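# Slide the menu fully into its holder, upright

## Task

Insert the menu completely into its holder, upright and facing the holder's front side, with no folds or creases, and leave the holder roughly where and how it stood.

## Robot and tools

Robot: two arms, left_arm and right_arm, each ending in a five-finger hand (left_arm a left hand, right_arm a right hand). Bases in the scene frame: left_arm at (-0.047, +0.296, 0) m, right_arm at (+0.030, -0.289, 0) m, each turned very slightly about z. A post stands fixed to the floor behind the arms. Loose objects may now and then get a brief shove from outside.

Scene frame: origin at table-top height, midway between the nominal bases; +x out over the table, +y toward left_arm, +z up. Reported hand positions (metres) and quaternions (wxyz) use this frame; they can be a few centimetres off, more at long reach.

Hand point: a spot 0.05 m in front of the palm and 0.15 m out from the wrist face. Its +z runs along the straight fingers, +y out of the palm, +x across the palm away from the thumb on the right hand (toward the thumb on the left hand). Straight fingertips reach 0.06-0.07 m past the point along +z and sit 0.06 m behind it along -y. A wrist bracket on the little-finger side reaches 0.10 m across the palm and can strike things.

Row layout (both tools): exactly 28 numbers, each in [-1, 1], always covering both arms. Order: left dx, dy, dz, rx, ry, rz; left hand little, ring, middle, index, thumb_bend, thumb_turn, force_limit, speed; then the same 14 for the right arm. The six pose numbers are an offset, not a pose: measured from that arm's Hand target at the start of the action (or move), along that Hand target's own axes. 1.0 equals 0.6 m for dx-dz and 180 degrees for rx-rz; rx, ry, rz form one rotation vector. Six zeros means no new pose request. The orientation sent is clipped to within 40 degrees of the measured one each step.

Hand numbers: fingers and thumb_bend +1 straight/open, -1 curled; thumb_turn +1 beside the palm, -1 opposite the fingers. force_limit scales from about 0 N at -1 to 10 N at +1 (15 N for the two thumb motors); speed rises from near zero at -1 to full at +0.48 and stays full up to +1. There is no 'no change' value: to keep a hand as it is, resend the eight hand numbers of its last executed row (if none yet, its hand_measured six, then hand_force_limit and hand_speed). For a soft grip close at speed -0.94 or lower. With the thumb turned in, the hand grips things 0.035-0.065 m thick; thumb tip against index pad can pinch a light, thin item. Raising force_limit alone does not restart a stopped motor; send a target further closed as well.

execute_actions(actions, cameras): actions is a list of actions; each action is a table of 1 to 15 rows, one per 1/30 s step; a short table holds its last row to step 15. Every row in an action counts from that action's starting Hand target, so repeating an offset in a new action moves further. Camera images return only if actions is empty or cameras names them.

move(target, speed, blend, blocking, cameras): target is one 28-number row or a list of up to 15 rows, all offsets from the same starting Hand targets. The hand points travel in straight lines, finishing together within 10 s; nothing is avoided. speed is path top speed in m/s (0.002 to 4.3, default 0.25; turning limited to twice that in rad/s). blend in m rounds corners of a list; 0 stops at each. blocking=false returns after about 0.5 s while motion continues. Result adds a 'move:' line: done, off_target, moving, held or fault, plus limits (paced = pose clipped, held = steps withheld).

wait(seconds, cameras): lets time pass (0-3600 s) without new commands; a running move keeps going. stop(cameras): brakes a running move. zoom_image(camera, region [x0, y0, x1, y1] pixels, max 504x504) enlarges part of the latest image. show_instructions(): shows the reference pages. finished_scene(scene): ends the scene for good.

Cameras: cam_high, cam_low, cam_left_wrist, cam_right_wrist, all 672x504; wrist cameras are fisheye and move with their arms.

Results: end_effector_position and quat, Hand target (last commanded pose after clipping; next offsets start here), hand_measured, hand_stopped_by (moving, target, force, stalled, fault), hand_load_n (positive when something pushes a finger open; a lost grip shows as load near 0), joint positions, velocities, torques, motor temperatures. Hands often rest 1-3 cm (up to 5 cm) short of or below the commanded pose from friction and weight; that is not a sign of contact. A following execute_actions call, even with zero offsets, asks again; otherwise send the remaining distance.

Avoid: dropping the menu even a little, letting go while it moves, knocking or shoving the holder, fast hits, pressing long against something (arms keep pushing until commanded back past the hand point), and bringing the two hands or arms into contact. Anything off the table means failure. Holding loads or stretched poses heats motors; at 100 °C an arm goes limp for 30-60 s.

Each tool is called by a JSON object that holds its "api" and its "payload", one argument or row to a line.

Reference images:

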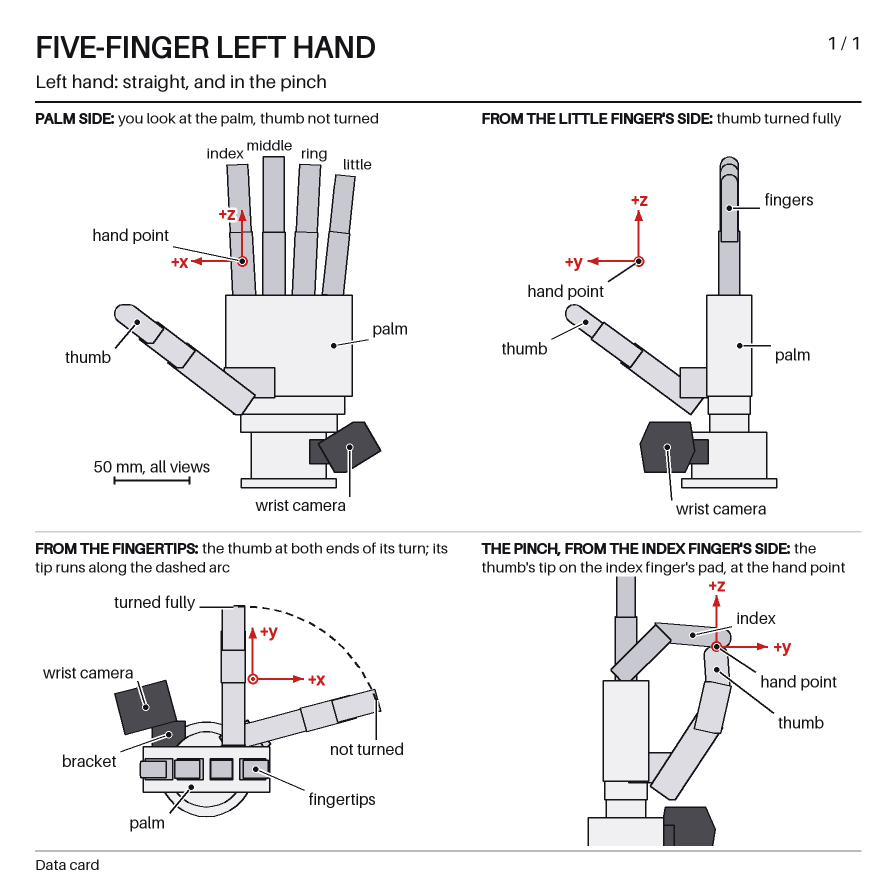

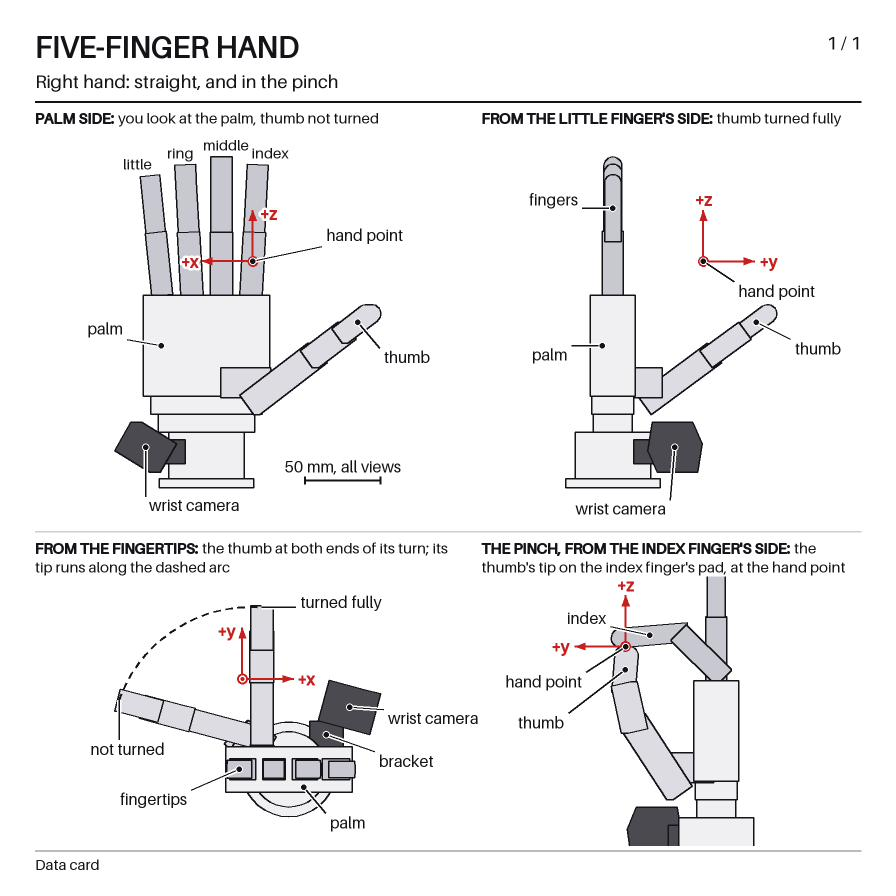

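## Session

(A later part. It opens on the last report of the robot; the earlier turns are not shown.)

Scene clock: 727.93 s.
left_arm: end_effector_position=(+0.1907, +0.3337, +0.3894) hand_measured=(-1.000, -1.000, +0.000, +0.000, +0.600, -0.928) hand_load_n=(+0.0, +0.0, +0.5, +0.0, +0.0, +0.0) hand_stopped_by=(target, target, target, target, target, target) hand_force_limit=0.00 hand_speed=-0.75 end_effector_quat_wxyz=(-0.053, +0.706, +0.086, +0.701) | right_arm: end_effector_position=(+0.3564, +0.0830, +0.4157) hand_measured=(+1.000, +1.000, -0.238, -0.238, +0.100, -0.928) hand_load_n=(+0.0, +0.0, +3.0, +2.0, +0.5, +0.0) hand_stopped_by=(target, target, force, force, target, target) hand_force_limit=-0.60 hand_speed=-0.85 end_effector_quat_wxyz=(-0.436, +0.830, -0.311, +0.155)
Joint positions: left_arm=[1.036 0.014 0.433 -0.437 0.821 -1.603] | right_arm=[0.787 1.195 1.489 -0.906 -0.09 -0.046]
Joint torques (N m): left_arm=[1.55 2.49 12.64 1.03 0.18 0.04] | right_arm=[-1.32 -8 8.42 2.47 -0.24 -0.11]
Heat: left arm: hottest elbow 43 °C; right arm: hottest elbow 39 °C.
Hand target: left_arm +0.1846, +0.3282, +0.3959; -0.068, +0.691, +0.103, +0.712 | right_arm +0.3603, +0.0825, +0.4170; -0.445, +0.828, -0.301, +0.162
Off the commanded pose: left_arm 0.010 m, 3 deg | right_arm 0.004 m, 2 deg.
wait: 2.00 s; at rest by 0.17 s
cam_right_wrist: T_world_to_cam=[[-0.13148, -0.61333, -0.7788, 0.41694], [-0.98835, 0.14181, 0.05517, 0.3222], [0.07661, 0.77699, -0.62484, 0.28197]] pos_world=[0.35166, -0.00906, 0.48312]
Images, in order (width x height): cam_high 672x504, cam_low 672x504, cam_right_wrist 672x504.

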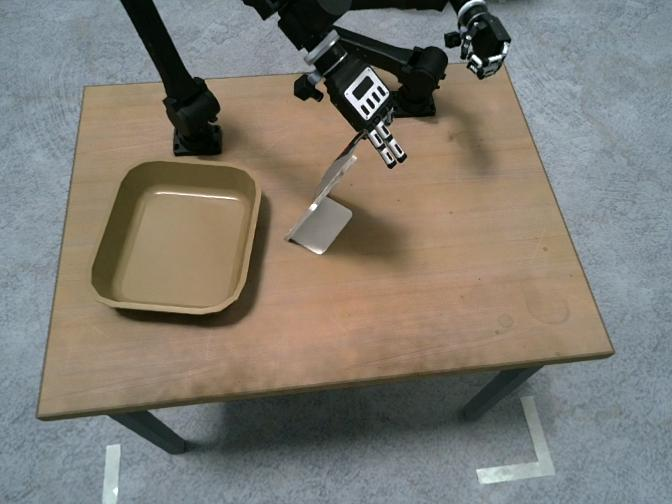

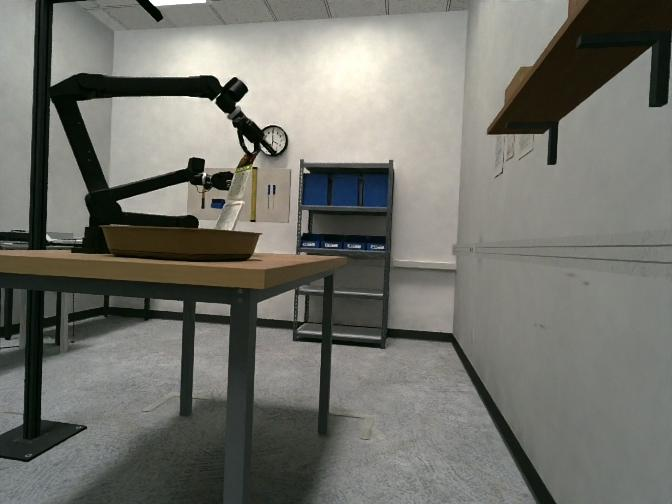

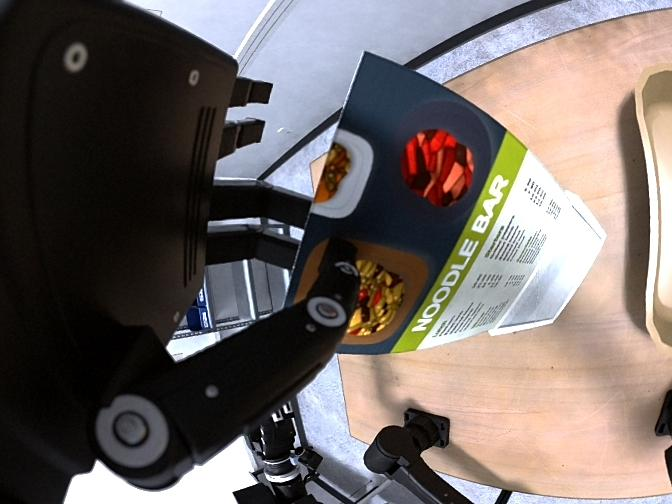

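{"api": "move", "payload": {
  "target": [
    [0,0,0,0,0,0,-1,-1,0.0,0.0,0.6,-0.928,0,-0.75, 0,0.012,0.0115,0,0,0,1,1,-0.3,-0.3,0.1,-0.928,-0.6,-0.85]
  ],
  "speed": 0.04,
  "cameras": []
}}

{"api": "wait", "payload": {
  "seconds": 2,
  "cameras": ["cam_right_wrist","cam_high","cam_low"]
}}

{"api": "zoom_image", "payload": {
  "camera": "cam_right_wrist",
  "region": [440, 160, 640, 360]
}}

{"api": "zoom_image", "payload": {
  "camera": "cam_high",
  "region": [290, 150, 360, 220]
}}

{"api": "zoom_image", "payload": {
  "camera": "cam_low",
  "region": [215, 180, 265, 230]
}}

Scene clock: 753.73 s.
left_arm: end_effector_position=(+0.1907, +0.3337, +0.3894) hand_measured=(-1.000, -1.000, +0.000, +0.000, +0.600, -0.928) hand_load_n=(+0.0, +0.0, +0.0, +0.0, +0.0, -0.5) hand_stopped_by=(target, target, target, target, target, target) hand_force_limit=0.00 hand_speed=-0.75 end_effector_quat_wxyz=(-0.053, +0.706, +0.086, +0.701) | right_arm: end_effector_position=(+0.3577, +0.0843, +0.4058) hand_measured=(+1.000, +1.000, -0.238, -0.238, +0.100, -0.928) hand_load_n=(+0.0, +0.0, +3.0, +2.0, +0.5, +0.0) hand_stopped_by=(target, target, force, force, target, target) hand_force_limit=-0.60 hand_speed=-0.85 end_effector_quat_wxyz=(-0.436, +0.830, -0.311, +0.155)
Joint positions: left_arm=[1.036 0.014 0.433 -0.437 0.821 -1.603] | right_arm=[0.787 1.192 1.46 -0.878 -0.09 -0.046]
Joint torques (N m): left_arm=[1.67 2.49 12.63 1.03 0.18 0.05] | right_arm=[-1.26 -7.77 8.64 2.45 -0.2 -0.11]
Motor temperatures (°C): left_arm=[30 27 44 26 24 28] | right_arm=[29 29 38 26 24 26]
Heat: left arm: hottest elbow 44 °C; right arm: hottest elbow 38 °C.
Hand target: left_arm +0.1846, +0.3282, +0.3959; -0.068, +0.691, +0.103, +0.712 | right_arm +0.3614, +0.0839, +0.4073; -0.445, +0.828, -0.301, +0.162
Off the commanded pose: left_arm 0.010 m, 3 deg | right_arm 0.004 m, 2 deg.
joint sent to its limit (left arm) — joint 2 (shoulder), lower limit. The joint targets are off in position and orientation.
move: done

Scene clock: 755.73 s.
left_arm: end_effector_position=(+0.1907, +0.3337, +0.3894) hand_measured=(-1.000, -1.000, +0.000, +0.000, +0.600, -0.928) hand_load_n=(+0.0, +0.0, +0.0, +0.0, +0.0, -0.5) hand_stopped_by=(target, target, target, target, target, target) hand_force_limit=0.00 hand_speed=-0.75 end_effector_quat_wxyz=(-0.053, +0.706, +0.086, +0.701) | right_arm: end_effector_position=(+0.3577, +0.0843, +0.4058) hand_measured=(+1.000, +1.000, -0.238, -0.238, +0.100, -0.928) hand_load_n=(+0.0, -0.5, +3.0, +2.0, +0.5, +0.0) hand_stopped_by=(target, target, force, force, target, target) hand_force_limit=-0.60 hand_speed=-0.85 end_effector_quat_wxyz=(-0.436, +0.830, -0.311, +0.155)
Joint positions: left_arm=[1.036 0.014 0.433 -0.437 0.821 -1.603] | right_arm=[0.787 1.192 1.46 -0.878 -0.09 -0.046]
Joint torques (N m): left_arm=[1.67 2.43 12.63 1.02 0.18 0.05] | right_arm=[-1.26 -7.71 8.55 2.44 -0.2 -0.1]
Heat: left arm: hottest elbow 44 °C; right arm: hottest elbow 38 °C.
Hand target: left_arm +0.1846, +0.3282, +0.3959; -0.068, +0.691, +0.103, +0.712 | right_arm +0.3614, +0.0839, +0.4073; -0.445, +0.828, -0.301, +0.162
Off the commanded pose: left_arm 0.010 m, 3 deg | right_arm 0.004 m, 2 deg.
wait: 2.00 s; at rest by 0.17 s
cam_right_wrist: T_world_to_cam=[[-0.13104, -0.61286, -0.77925, 0.41018], [-0.98838, 0.14182, 0.05467, 0.32409], [0.07701, 0.77736, -0.62432, 0.27423]] pos_world=[0.35296, -0.00776, 0.47312]
Images, in order (width x height): cam_high 672x504, cam_low 672x504, cam_right_wrist 672x504.

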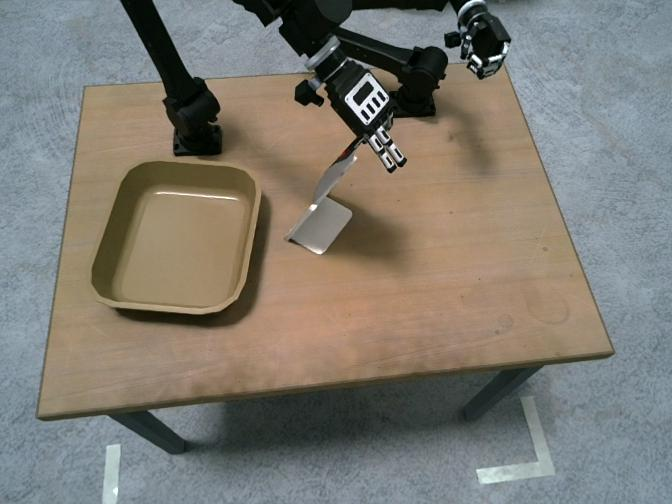

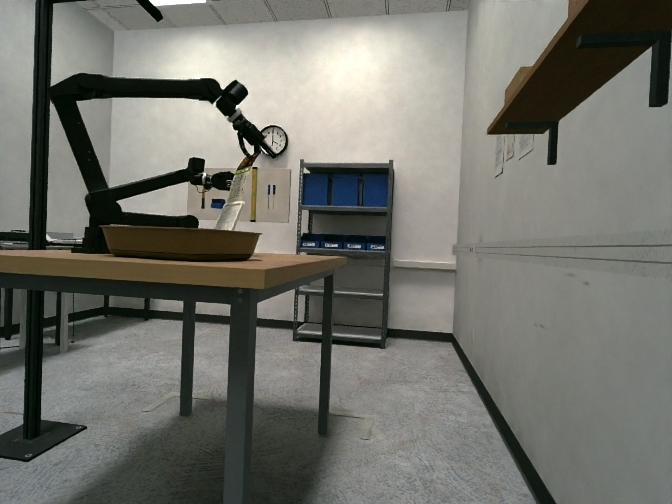

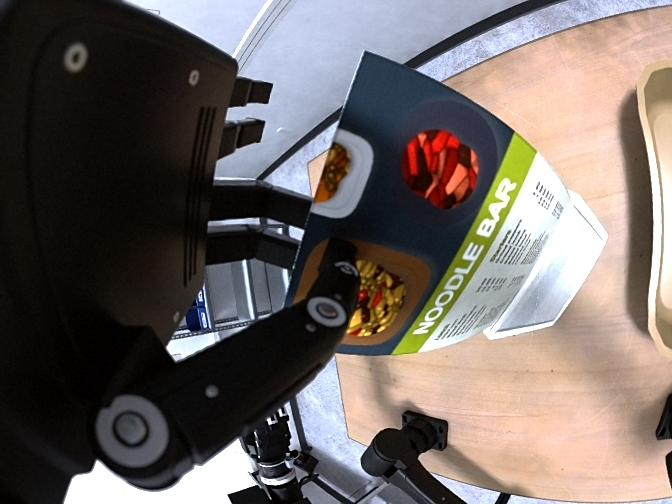

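Scaled by 2.520 from the camera's image (finer frame: 960x720).

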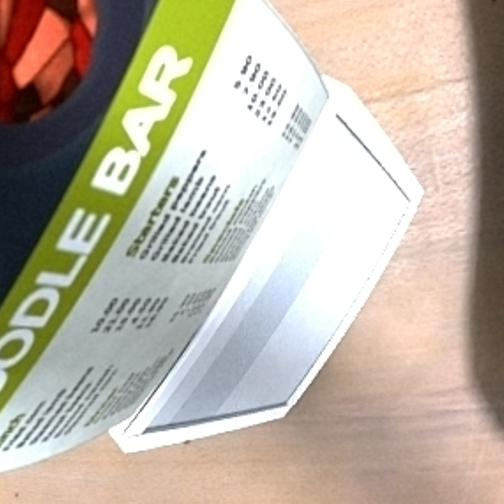

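Scaled by 7.200 from the camera's image (finer frame: 960x720).

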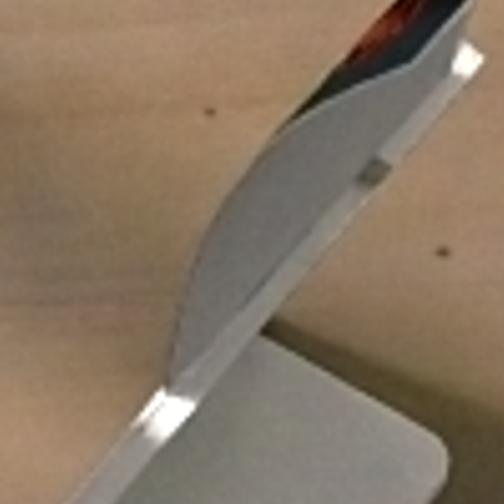

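Scaled by 10.080 from the camera's image (finer frame: 960x720).

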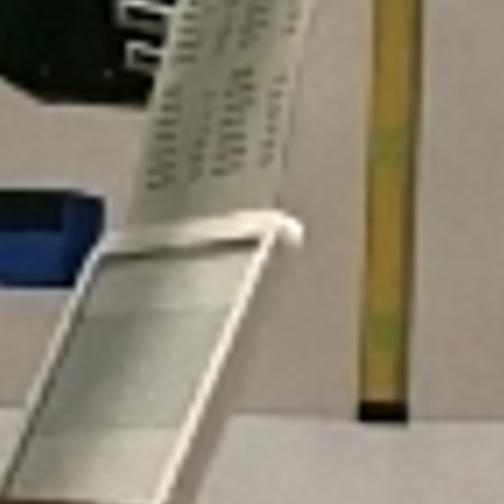

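{"api": "move", "payload": {
  "target": [
    [0,0,0,0,0,0,-1,-1,0.0,0.0,0.6,-0.928,0,-0.75, 0,0.0025,-0.0085,0,0,0,1,1,-0.3,-0.3,0.1,-0.928,-0.6,-0.85]
  ],
  "speed": 0.03,
  "cameras": []
}}

{"api": "wait", "payload": {
  "seconds": 2,
  "cameras": ["cam_right_wrist","cam_high","cam_low"]
}}

{"api": "zoom_image", "payload": {
  "camera": "cam_right_wrist",
  "region": [440, 160, 640, 360]
}}

{"api": "zoom_image", "payload": {
  "camera": "cam_high",
  "region": [290, 150, 360, 220]
}}

{"api": "zoom_image", "payload": {
  "camera": "cam_low",
  "region": [215, 180, 265, 230]
}}

Scene clock: 779.33 s.
left_arm: end_effector_position=(+0.1907, +0.3337, +0.3894) hand_measured=(-1.000, -1.000, +0.000, +0.000, +0.600, -0.928) hand_load_n=(+0.0, +0.0, +0.0, +0.0, +0.0, -0.5) hand_stopped_by=(target, target, target, target, target, target) hand_force_limit=0.00 hand_speed=-0.75 end_effector_quat_wxyz=(-0.053, +0.706, +0.086, +0.701) | right_arm: end_effector_position=(+0.3553, +0.0815, +0.4105) hand_measured=(+1.000, +1.000, -0.238, -0.238, +0.100, -0.928) hand_load_n=(+0.0, +0.0, +3.0, +2.0, +0.5, +0.0) hand_stopped_by=(target, target, force, force, target, target) hand_force_limit=-0.60 hand_speed=-0.85 end_effector_quat_wxyz=(-0.441, +0.828, -0.310, +0.157)
Joint positions: left_arm=[1.036 0.014 0.433 -0.437 0.821 -1.603] | right_arm=[0.786 1.18 1.457 -0.878 -0.092 -0.047]
Joint torques (N m): left_arm=[1.61 2.43 12.64 1.02 0.18 0.04] | right_arm=[-1.49 -7.41 8.32 2.26 -0.22 -0.1]
Heat: left arm: hottest elbow 44 °C; right arm: hottest elbow 36 °C.
Hand target: left_arm +0.1846, +0.3282, +0.3959; -0.068, +0.691, +0.103, +0.712 | right_arm +0.3583, +0.0800, +0.4087; -0.445, +0.828, -0.301, +0.162
Off the commanded pose: left_arm 0.010 m, 3 deg | right_arm 0.004 m, 1 deg.
joint sent to its limit (left arm) — joint 2 (shoulder), lower limit. The joint targets are off in position and orientation.
move: done

Scene clock: 781.33 s.
left_arm: end_effector_position=(+0.1907, +0.3337, +0.3894) hand_measured=(-1.000, -1.000, +0.000, +0.000, +0.600, -0.928) hand_load_n=(+0.0, +0.0, +0.0, +0.0, +0.0, +0.0) hand_stopped_by=(target, target, target, target, target, target) hand_force_limit=0.00 hand_speed=-0.75 end_effector_quat_wxyz=(-0.053, +0.706, +0.086, +0.701) | right_arm: end_effector_position=(+0.3553, +0.0815, +0.4105) hand_measured=(+1.000, +1.000, -0.238, -0.238, +0.100, -0.928) hand_load_n=(+0.0, +0.0, +3.0, +2.0, +0.5, +0.0) hand_stopped_by=(target, target, force, force, target, target) hand_force_limit=-0.60 hand_speed=-0.85 end_effector_quat_wxyz=(-0.441, +0.828, -0.310, +0.157)
Joint positions: left_arm=[1.036 0.014 0.433 -0.437 0.821 -1.603] | right_arm=[0.786 1.18 1.457 -0.878 -0.092 -0.047]
Joint torques (N m): left_arm=[1.61 2.49 12.63 1.02 0.19 0.04] | right_arm=[-1.38 -7.65 8.35 2.28 -0.21 -0.1]
Heat: left arm: hottest elbow 44 °C; right arm: hottest elbow 36 °C.
Hand target: left_arm +0.1846, +0.3282, +0.3959; -0.068, +0.691, +0.103, +0.712 | right_arm +0.3583, +0.0800, +0.4087; -0.445, +0.828, -0.301, +0.162
Off the commanded pose: left_arm 0.010 m, 3 deg | right_arm 0.004 m, 1 deg.
wait: 2.00 s; at rest by 0.17 s
cam_right_wrist: T_world_to_cam=[[-0.12425, -0.60757, -0.78449, 0.41108], [-0.98893, 0.14047, 0.04784, 0.32492], [0.08113, 0.78175, -0.61829, 0.27524]] pos_world=[0.35007, -0.01105, 0.47712]
Images, in order (width x height): cam_high 672x504, cam_low 672x504, cam_right_wrist 672x504.

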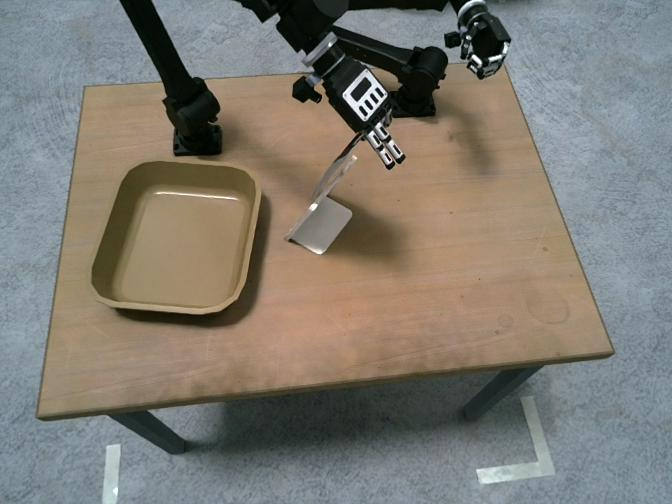

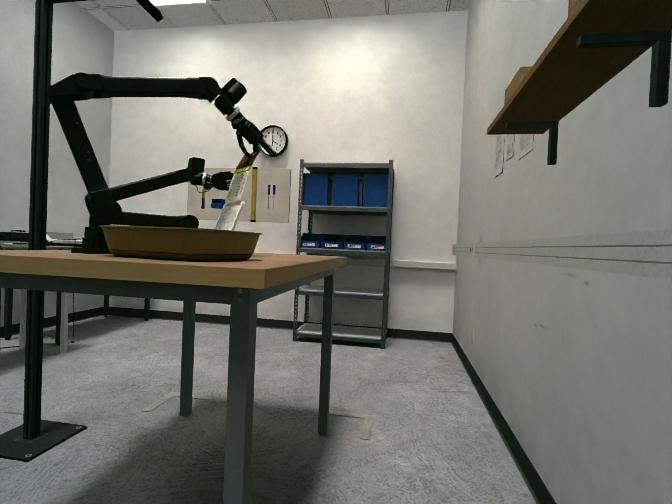

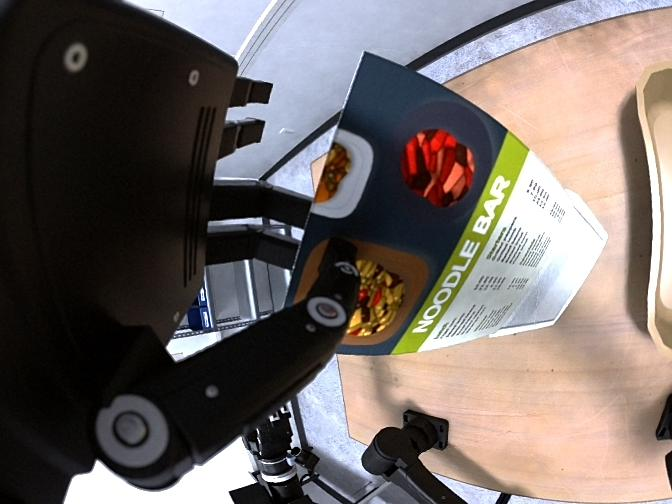

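Scaled by 2.520 from the camera's image (finer frame: 960x720).

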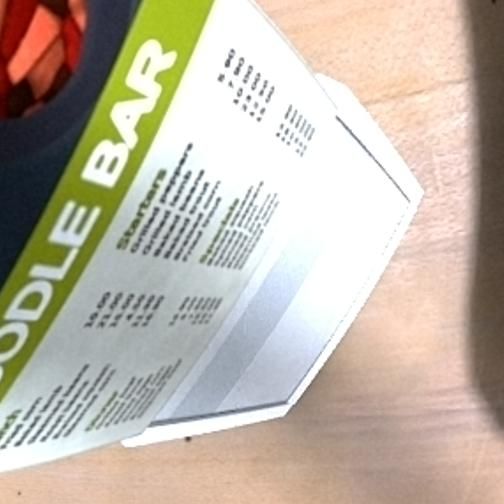

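Scaled by 7.200 from the camera's image (finer frame: 960x720).

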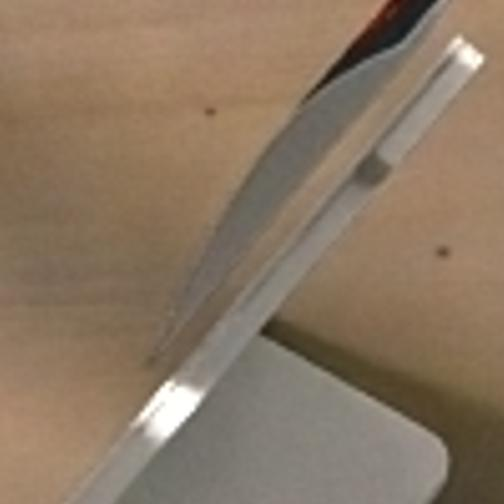

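Scaled by 10.080 from the camera's image (finer frame: 960x720).

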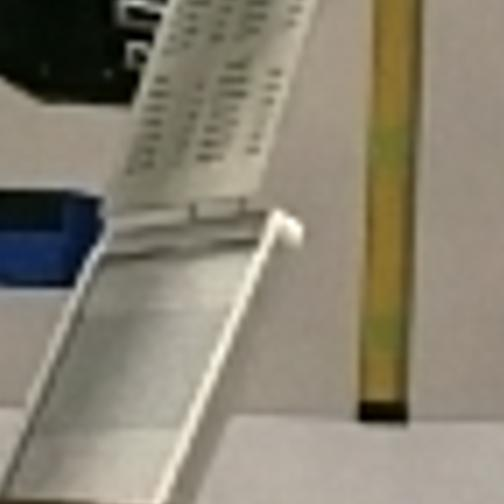

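{"api": "zoom_image", "payload": {
  "camera": "cam_high",
  "region": [300, 190, 330, 220]
}}

{"api": "zoom_image", "payload": {
  "camera": "cam_high",
  "region": [335, 150, 365, 180]
}}

{"api": "zoom_image", "payload": {
  "camera": "cam_low",
  "region": [218, 190, 254, 220]
}}

Scaled by 16.800 from the camera's image (finer frame: 960x720).

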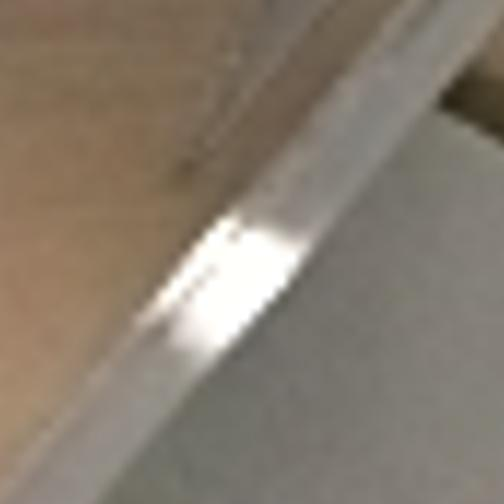

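Scaled by 16.800 from the camera's image (finer frame: 960x720).

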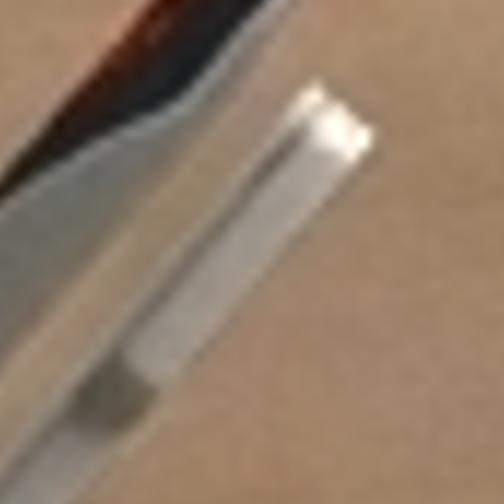

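Scaled by 14.000 from the camera's image (finer frame: 960x720).

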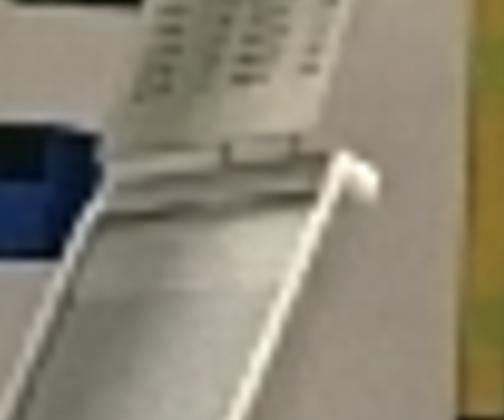

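{"api": "move", "payload": {
  "target": [
    [0,0,0,0,0,0,-1,-1,0.0,0.0,0.6,-0.928,0,-0.75, 0,0.0085,0.010,0,0,0,1,1,-0.3,-0.3,0.1,-0.928,-0.6,-0.85]
  ],
  "speed": 0.03,
  "cameras": []
}}

{"api": "wait", "payload": {
  "seconds": 2,
  "cameras": ["cam_right_wrist","cam_high","cam_low"]
}}

{"api": "zoom_image", "payload": {
  "camera": "cam_right_wrist",
  "region": [440, 160, 640, 360]
}}

{"api": "zoom_image", "payload": {
  "camera": "cam_high",
  "region": [290, 150, 360, 220]
}}

{"api": "zoom_image", "payload": {
  "camera": "cam_low",
  "region": [218, 190, 254, 220]
}}

Scene clock: 817.10 s.
left_arm: end_effector_position=(+0.1907, +0.3337, +0.3894) hand_measured=(-1.000, -1.000, +0.000, +0.000, +0.600, -0.928) hand_load_n=(+0.0, +0.0, +0.0, +0.0, +0.0, -0.5) hand_stopped_by=(target, target, target, target, target, target) hand_force_limit=0.00 hand_speed=-0.75 end_effector_quat_wxyz=(-0.053, +0.706, +0.086, +0.701) | right_arm: end_effector_position=(+0.3553, +0.0815, +0.4005) hand_measured=(+1.000, +1.000, -0.238, -0.238, +0.100, -0.928) hand_load_n=(+0.0, +0.0, +3.0, +2.0, +0.5, +0.0) hand_stopped_by=(target, target, force, force, target, target) hand_force_limit=-0.60 hand_speed=-0.85 end_effector_quat_wxyz=(-0.437, +0.830, -0.311, +0.155)
Joint positions: left_arm=[1.036 0.014 0.433 -0.437 0.821 -1.603] | right_arm=[0.786 1.179 1.435 -0.866 -0.092 -0.047]
Joint torques (N m): left_arm=[1.67 2.43 12.63 1.02 0.19 0.04] | right_arm=[-1.38 -7.12 8.57 2.47 -0.18 -0.11]
Heat: left arm: hottest elbow 44 °C; right arm: hottest elbow 36 °C.
Hand target: left_arm +0.1846, +0.3282, +0.3959; -0.068, +0.691, +0.103, +0.712 | right_arm +0.3596, +0.0816, +0.4011; -0.445, +0.828, -0.301, +0.162
Off the commanded pose: left_arm 0.010 m, 3 deg | right_arm 0.004 m, 2 deg.
joint sent to its limit (left arm) — joint 2 (shoulder), lower limit. The joint targets are off in position and orientation.
move: done

Scene clock: 819.10 s.
left_arm: end_effector_position=(+0.1907, +0.3337, +0.3894) hand_measured=(-1.000, -1.000, +0.000, +0.000, +0.600, -0.928) hand_load_n=(+0.0, +0.0, +0.0, +0.0, +0.0, +0.0) hand_stopped_by=(target, target, target, target, target, target) hand_force_limit=0.00 hand_speed=-0.75 end_effector_quat_wxyz=(-0.053, +0.706, +0.086, +0.701) | right_arm: end_effector_position=(+0.3553, +0.0815, +0.4005) hand_measured=(+1.000, +1.000, -0.238, -0.238, +0.100, -0.928) hand_load_n=(+0.0, +0.0, +3.0, +2.0, +0.5, +0.0) hand_stopped_by=(target, target, force, force, target, target) hand_force_limit=-0.60 hand_speed=-0.85 end_effector_quat_wxyz=(-0.437, +0.830, -0.311, +0.155)
Joint positions: left_arm=[1.036 0.014 0.433 -0.437 0.821 -1.603] | right_arm=[0.786 1.179 1.435 -0.866 -0.092 -0.047]
Joint torques (N m): left_arm=[1.61 2.49 12.64 1.03 0.18 0.05] | right_arm=[-1.26 -7.65 8.59 2.52 -0.19 -0.1]
Heat: left arm: hottest elbow 44 °C; right arm: hottest elbow 36 °C.
Hand target: left_arm +0.1846, +0.3282, +0.3959; -0.068, +0.691, +0.103, +0.712 | right_arm +0.3596, +0.0816, +0.4011; -0.445, +0.828, -0.301, +0.162
Off the commanded pose: left_arm 0.010 m, 3 deg | right_arm 0.004 m, 2 deg.
wait: 2.00 s; at rest by 0.17 s
cam_right_wrist: T_world_to_cam=[[-0.12986, -0.61289, -0.77942, 0.40369], [-0.98856, 0.14084, 0.05395, 0.32289], [0.07671, 0.77751, -0.62417, 0.27331]] pos_world=[0.35066, -0.01056, 0.46782]
Images, in order (width x height): cam_high 672x504, cam_low 672x504, cam_right_wrist 672x504.

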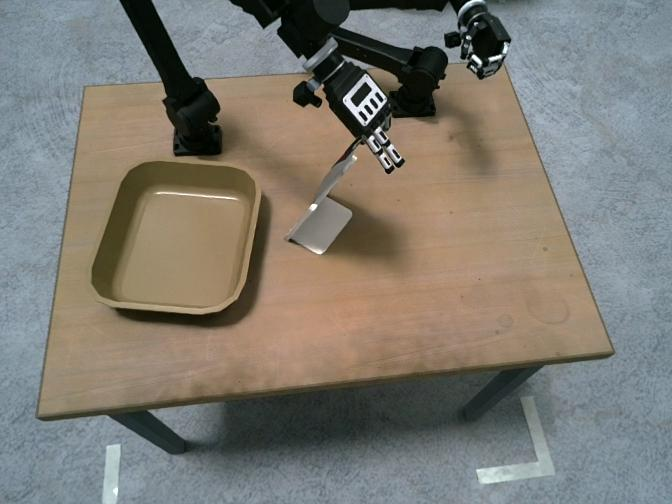

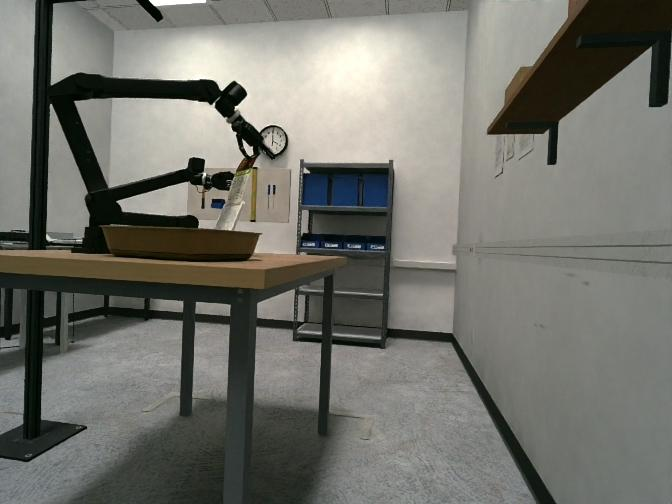

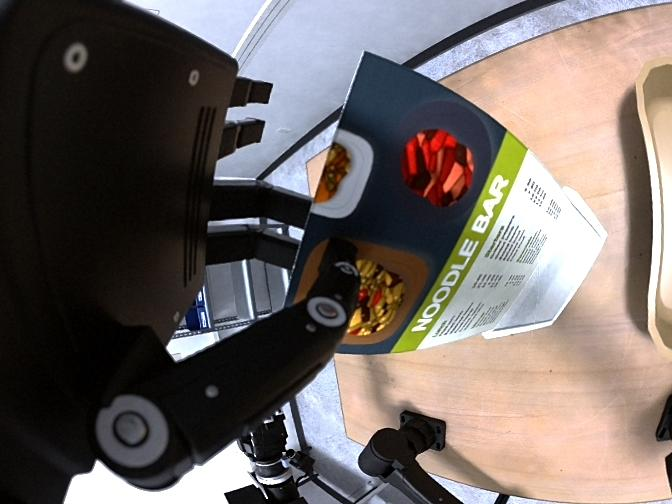

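Scaled by 2.520 from the camera's image (finer frame: 960x720).

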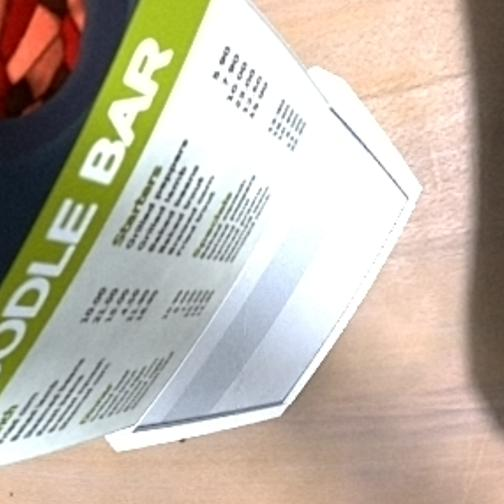

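Scaled by 7.200 from the camera's image (finer frame: 960x720).

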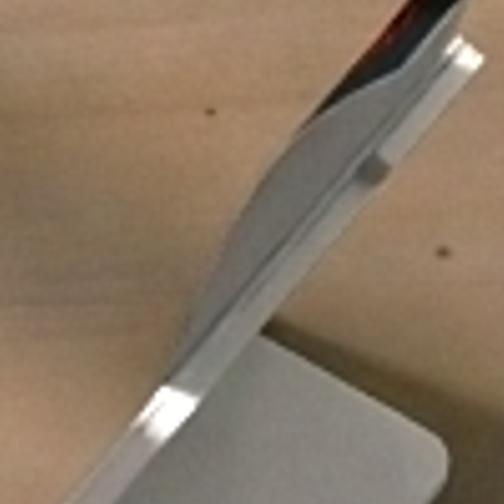

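Scaled by 14.000 from the camera's image (finer frame: 960x720).

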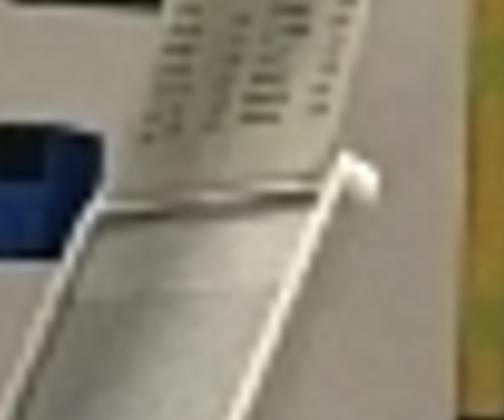

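{"api": "move", "payload": {
  "target": [
    [0,0,0,0,0,0,-1,-1,0.0,0.0,0.6,-0.928,0,-0.75, -0.002,0.003,0.008,0,0,0,1,1,-0.3,-0.3,0.1,-0.928,-0.6,-0.85]
  ],
  "speed": 0.03,
  "cameras": []
}}

{"api": "wait", "payload": {
  "seconds": 1.5,
  "cameras": ["cam_right_wrist","cam_high","cam_low"]
}}

{"api": "zoom_image", "payload": {
  "camera": "cam_right_wrist",
  "region": [440, 160, 640, 360]
}}

{"api": "zoom_image", "payload": {
  "camera": "cam_high",
  "region": [290, 150, 360, 220]
}}

{"api": "zoom_image", "payload": {
  "camera": "cam_low",
  "region": [218, 190, 254, 220]
}}

Scene clock: 835.77 s.
left_arm: end_effector_position=(+0.1907, +0.3337, +0.3894) hand_measured=(-1.000, -1.000, +0.000, +0.000, +0.600, -0.928) hand_load_n=(+0.0, +0.0, +0.0, +0.0, +0.0, +0.0) hand_stopped_by=(target, target, target, target, target, target) hand_force_limit=0.00 hand_speed=-0.75 end_effector_quat_wxyz=(-0.053, +0.706, +0.086, +0.701) | right_arm: end_effector_position=(+0.3566, +0.0827, +0.3990) hand_measured=(+1.000, +1.000, -0.238, -0.238, +0.100, -0.928) hand_load_n=(+0.0, +0.0, +3.0, +2.0, +0.5, +0.0) hand_stopped_by=(target, target, force, force, target, target) hand_force_limit=-0.60 hand_speed=-0.85 end_effector_quat_wxyz=(-0.439, +0.829, -0.310, +0.156)
Joint positions: left_arm=[1.036 0.014 0.433 -0.437 0.821 -1.603] | right_arm=[0.786 1.179 1.428 -0.854 -0.092 -0.047]
Joint torques (N m): left_arm=[1.61 2.49 12.66 1.03 0.19 0.05] | right_arm=[-0.85 -7.12 8.53 2.56 -0.08 -0.06]
Heat: left arm: hottest elbow 44 °C; right arm: hottest elbow 36 °C.
Hand target: left_arm +0.1846, +0.3282, +0.3959; -0.068, +0.691, +0.103, +0.712 | right_arm +0.3606, +0.0847, +0.3971; -0.445, +0.828, -0.301, +0.162
Off the commanded pose: left_arm 0.010 m, 3 deg | right_arm 0.005 m, 1 deg.
joint sent to its limit (left arm) — joint 2 (shoulder), lower limit. The joint targets are off in position and orientation.
move: done

Scene clock: 837.27 s.
left_arm: end_effector_position=(+0.1907, +0.3337, +0.3894) hand_measured=(-1.000, -1.000, +0.000, +0.000, +0.600, -0.928) hand_load_n=(+0.0, +0.0, +0.0, +0.0, +0.0, -0.5) hand_stopped_by=(target, target, target, target, target, target) hand_force_limit=0.00 hand_speed=-0.75 end_effector_quat_wxyz=(-0.053, +0.706, +0.086, +0.701) | right_arm: end_effector_position=(+0.3566, +0.0827, +0.3990) hand_measured=(+1.000, +1.000, -0.238, -0.238, +0.100, -0.928) hand_load_n=(+0.0, +0.0, +3.0, +2.0, +0.5, +0.0) hand_stopped_by=(target, target, force, force, target, target) hand_force_limit=-0.60 hand_speed=-0.85 end_effector_quat_wxyz=(-0.439, +0.829, -0.310, +0.156)
Joint positions: left_arm=[1.036 0.014 0.433 -0.437 0.821 -1.603] | right_arm=[0.786 1.179 1.428 -0.854 -0.092 -0.047]
Joint torques (N m): left_arm=[1.67 2.55 12.64 1.02 0.18 0.04] | right_arm=[-0.97 -7.06 8.5 2.5 -0.07 -0.09]
Heat: left arm: hottest elbow 44 °C; right arm: hottest elbow 36 °C.
Hand target: left_arm +0.1846, +0.3282, +0.3959; -0.068, +0.691, +0.103, +0.712 | right_arm +0.3606, +0.0847, +0.3971; -0.445, +0.828, -0.301, +0.162
Off the commanded pose: left_arm 0.010 m, 3 deg | right_arm 0.005 m, 1 deg.
wait: 1.50 s; at rest by 0.17 s
cam_right_wrist: T_world_to_cam=[[-0.12683, -0.60993, -0.78224, 0.40317], [-0.98876, 0.14064, 0.05065, 0.32547], [0.07912, 0.77987, -0.62092, 0.269]] pos_world=[0.35166, -0.00965, 0.46592]
Images, in order (width x height): cam_high 672x504, cam_low 672x504, cam_right_wrist 672x504.

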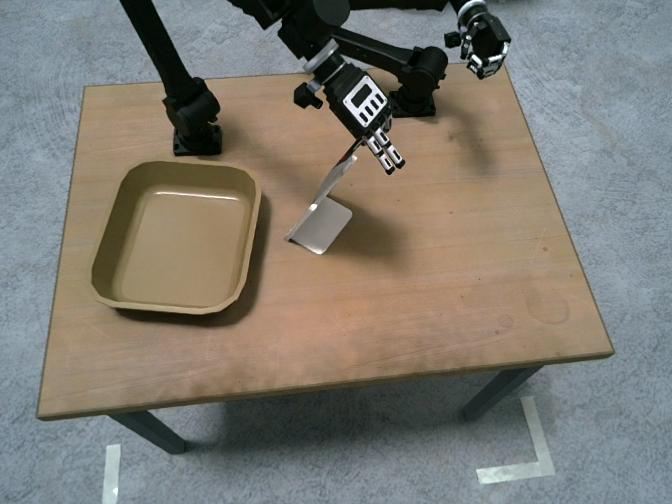

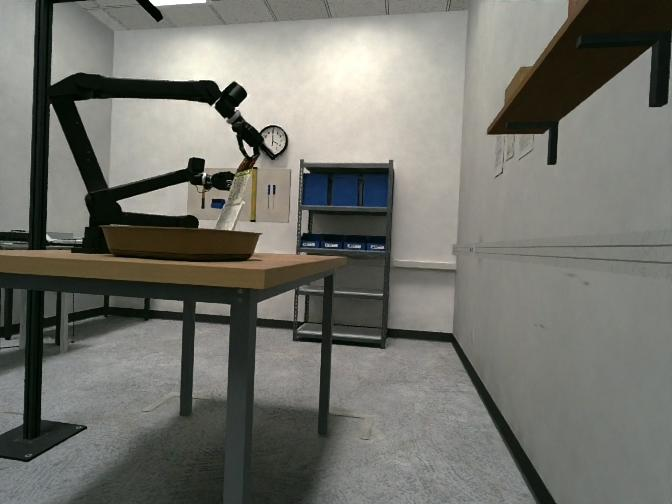

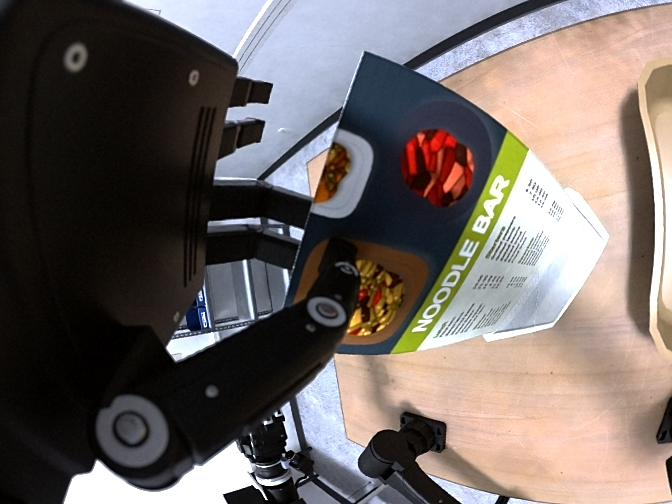

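Scaled by 2.520 from the camera's image (finer frame: 960x720).

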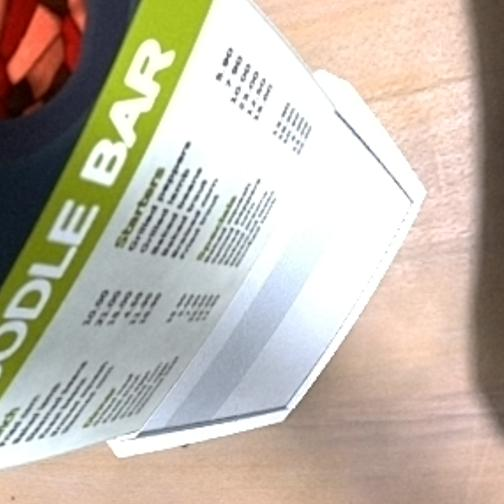

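Scaled by 7.200 from the camera's image (finer frame: 960x720).

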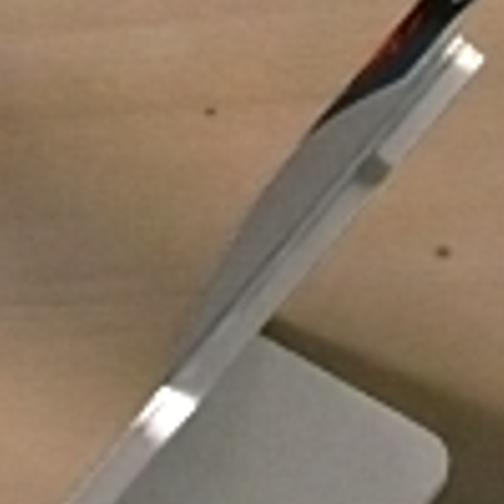

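Scaled by 14.000 from the camera's image (finer frame: 960x720).

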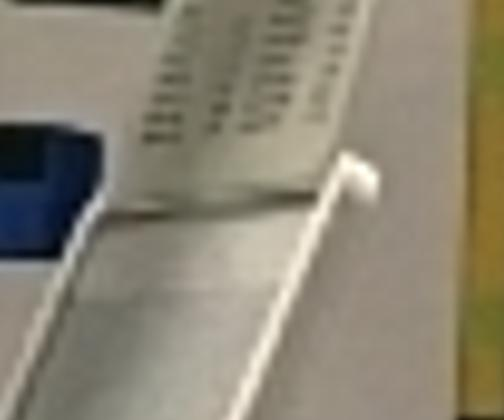

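{"api": "zoom_image", "payload": {
  "camera": "cam_high",
  "region": [335, 150, 365, 180]
}}

{"api": "zoom_image", "payload": {
  "camera": "cam_high",
  "region": [305, 185, 335, 215]
}}

{"api": "zoom_image", "payload": {
  "camera": "cam_right_wrist",
  "region": [540, 180, 600, 240]
}}

{"api": "zoom_image", "payload": {
  "camera": "cam_right_wrist",
  "region": [470, 310, 530, 370]
}}

Scaled by 16.800 from the camera's image (finer frame: 960x720).

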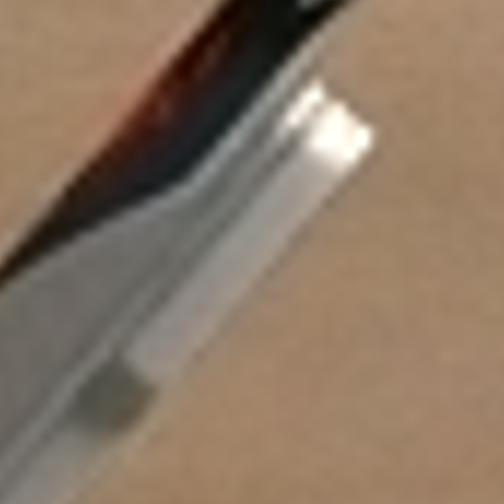

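Scaled by 16.800 from the camera's image (finer frame: 960x720).

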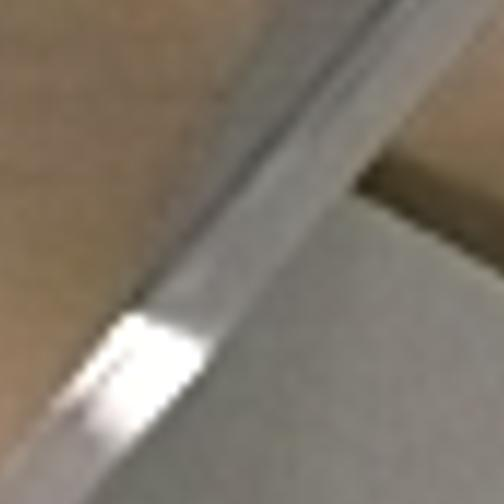

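Scaled by 8.400 from the camera's image (finer frame: 960x720).

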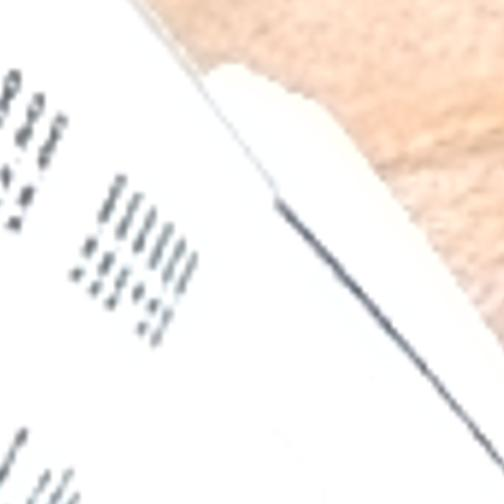

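Scaled by 8.400 from the camera's image (finer frame: 960x720).

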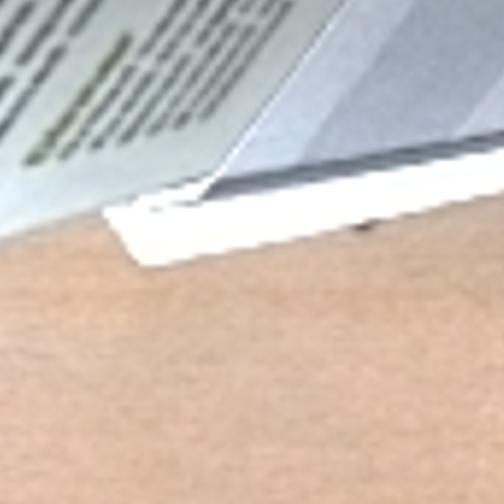

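{"api": "move", "payload": {
  "target": [
    [0,0,0,0,0,0,-1,-1,0.0,0.0,0.6,-0.928,0,-0.75, 0,-0.0217,-0.008,0,0,0,1,1,-0.3,-0.3,0.1,-0.928,-0.6,-0.85]
  ],
  "speed": 0.03,
  "cameras": []
}}

Scene clock: 900.00 s.
left_arm: end_effector_position=(+0.1907, +0.3337, +0.3894) hand_measured=(-1.000, -1.000, +0.000, +0.000, +0.600, -0.928) hand_load_n=(+0.0, +0.0, +0.0, +0.0, +0.0, -0.5) hand_stopped_by=(target, target, target, target, target, target) hand_force_limit=0.00 hand_speed=-0.75 end_effector_quat_wxyz=(-0.053, +0.706, +0.086, +0.701) | right_arm: end_effector_position=(+0.3574, +0.0835, +0.3970) hand_measured=(+1.000, +1.000, -0.238, -0.238, +0.100, -0.928) hand_load_n=(+0.0, +0.0, +3.0, +2.0, +0.5, +0.0) hand_stopped_by=(target, target, force, force, target, target) hand_force_limit=-0.60 hand_speed=-0.85 end_effector_quat_wxyz=(-0.437, +0.830, -0.311, +0.156)
Joint positions: left_arm=[1.036 0.014 0.433 -0.437 0.821 -1.603] | right_arm=[0.786 1.183 1.428 -0.854 -0.092 -0.047]
Joint torques (N m): left_arm=[1.61 2.55 12.64 1.02 0.19 0.05] | right_arm=[-0.91 -6.24 12.45 1.4 -0.06 -0.06]
Heat: left arm: hottest elbow 44 °C; right arm: hottest elbow 37 °C.
Hand target: left_arm +0.1846, +0.3282, +0.3959; -0.068, +0.691, +0.103, +0.712 | right_arm +0.3627, +0.0872, +0.4105; -0.445, +0.828, -0.301, +0.162
Off the commanded pose: left_arm 0.010 m, 3 deg | right_arm 0.015 m, 2 deg.
joint sent to its limit (left arm) — joint 2 (shoulder), lower limit. The joint targets are off in position and orientation.
move: off_target (right_arm)

{"api": "move", "payload": {
  "target": [
    [0,0,0,0,0,0,-1,-1,0.0,0.0,0.6,-0.928,0,-0.75, 0,-0.0167,-0.009,0,0,0,1,1,-0.3,-0.3,0.1,-0.928,-0.6,-0.85]
  ],
  "speed": 0.03,
  "cameras": []
}}

Scene clock: 905.70 s.
left_arm: end_effector_position=(+0.1907, +0.3337, +0.3894) hand_measured=(-1.000, -1.000, +0.000, +0.000, +0.600, -0.928) hand_load_n=(+0.0, +0.0, +0.0, +0.0, +0.0, +0.0) hand_stopped_by=(target, target, target, target, target, target) hand_force_limit=0.00 hand_speed=-0.75 end_effector_quat_wxyz=(-0.053, +0.706, +0.086, +0.701) | right_arm: end_effector_position=(+0.3577, +0.0838, +0.4003) hand_measured=(+1.000, +1.000, -0.238, -0.238, +0.100, -0.928) hand_load_n=(+0.0, +0.0, +3.0, +2.0, +0.5, +0.0) hand_stopped_by=(target, target, force, force, target, target) hand_force_limit=-0.60 hand_speed=-0.85 end_effector_quat_wxyz=(-0.433, +0.832, -0.312, +0.154)
Joint positions: left_arm=[1.036 0.014 0.433 -0.437 0.821 -1.603] | right_arm=[0.786 1.192 1.449 -0.875 -0.092 -0.047]
Joint torques (N m): left_arm=[1.61 2.43 12.63 1.02 0.18 0.05] | right_arm=[-0.91 -6.42 13.86 1.24 -0.04 -0.06]
Heat: left arm: hottest elbow 44 °C; right arm: hottest elbow 38 °C.
Hand target: left_arm +0.1846, +0.3282, +0.3959; -0.068, +0.691, +0.103, +0.712 | right_arm +0.3633, +0.0879, +0.4219; -0.445, +0.828, -0.301, +0.162
Off the commanded pose: left_arm 0.010 m, 3 deg | right_arm 0.023 m, 2 deg.
joint sent to its limit (left arm) — joint 2 (shoulder), lower limit. The joint targets are off in position and orientation.
move: off_target (right_arm)


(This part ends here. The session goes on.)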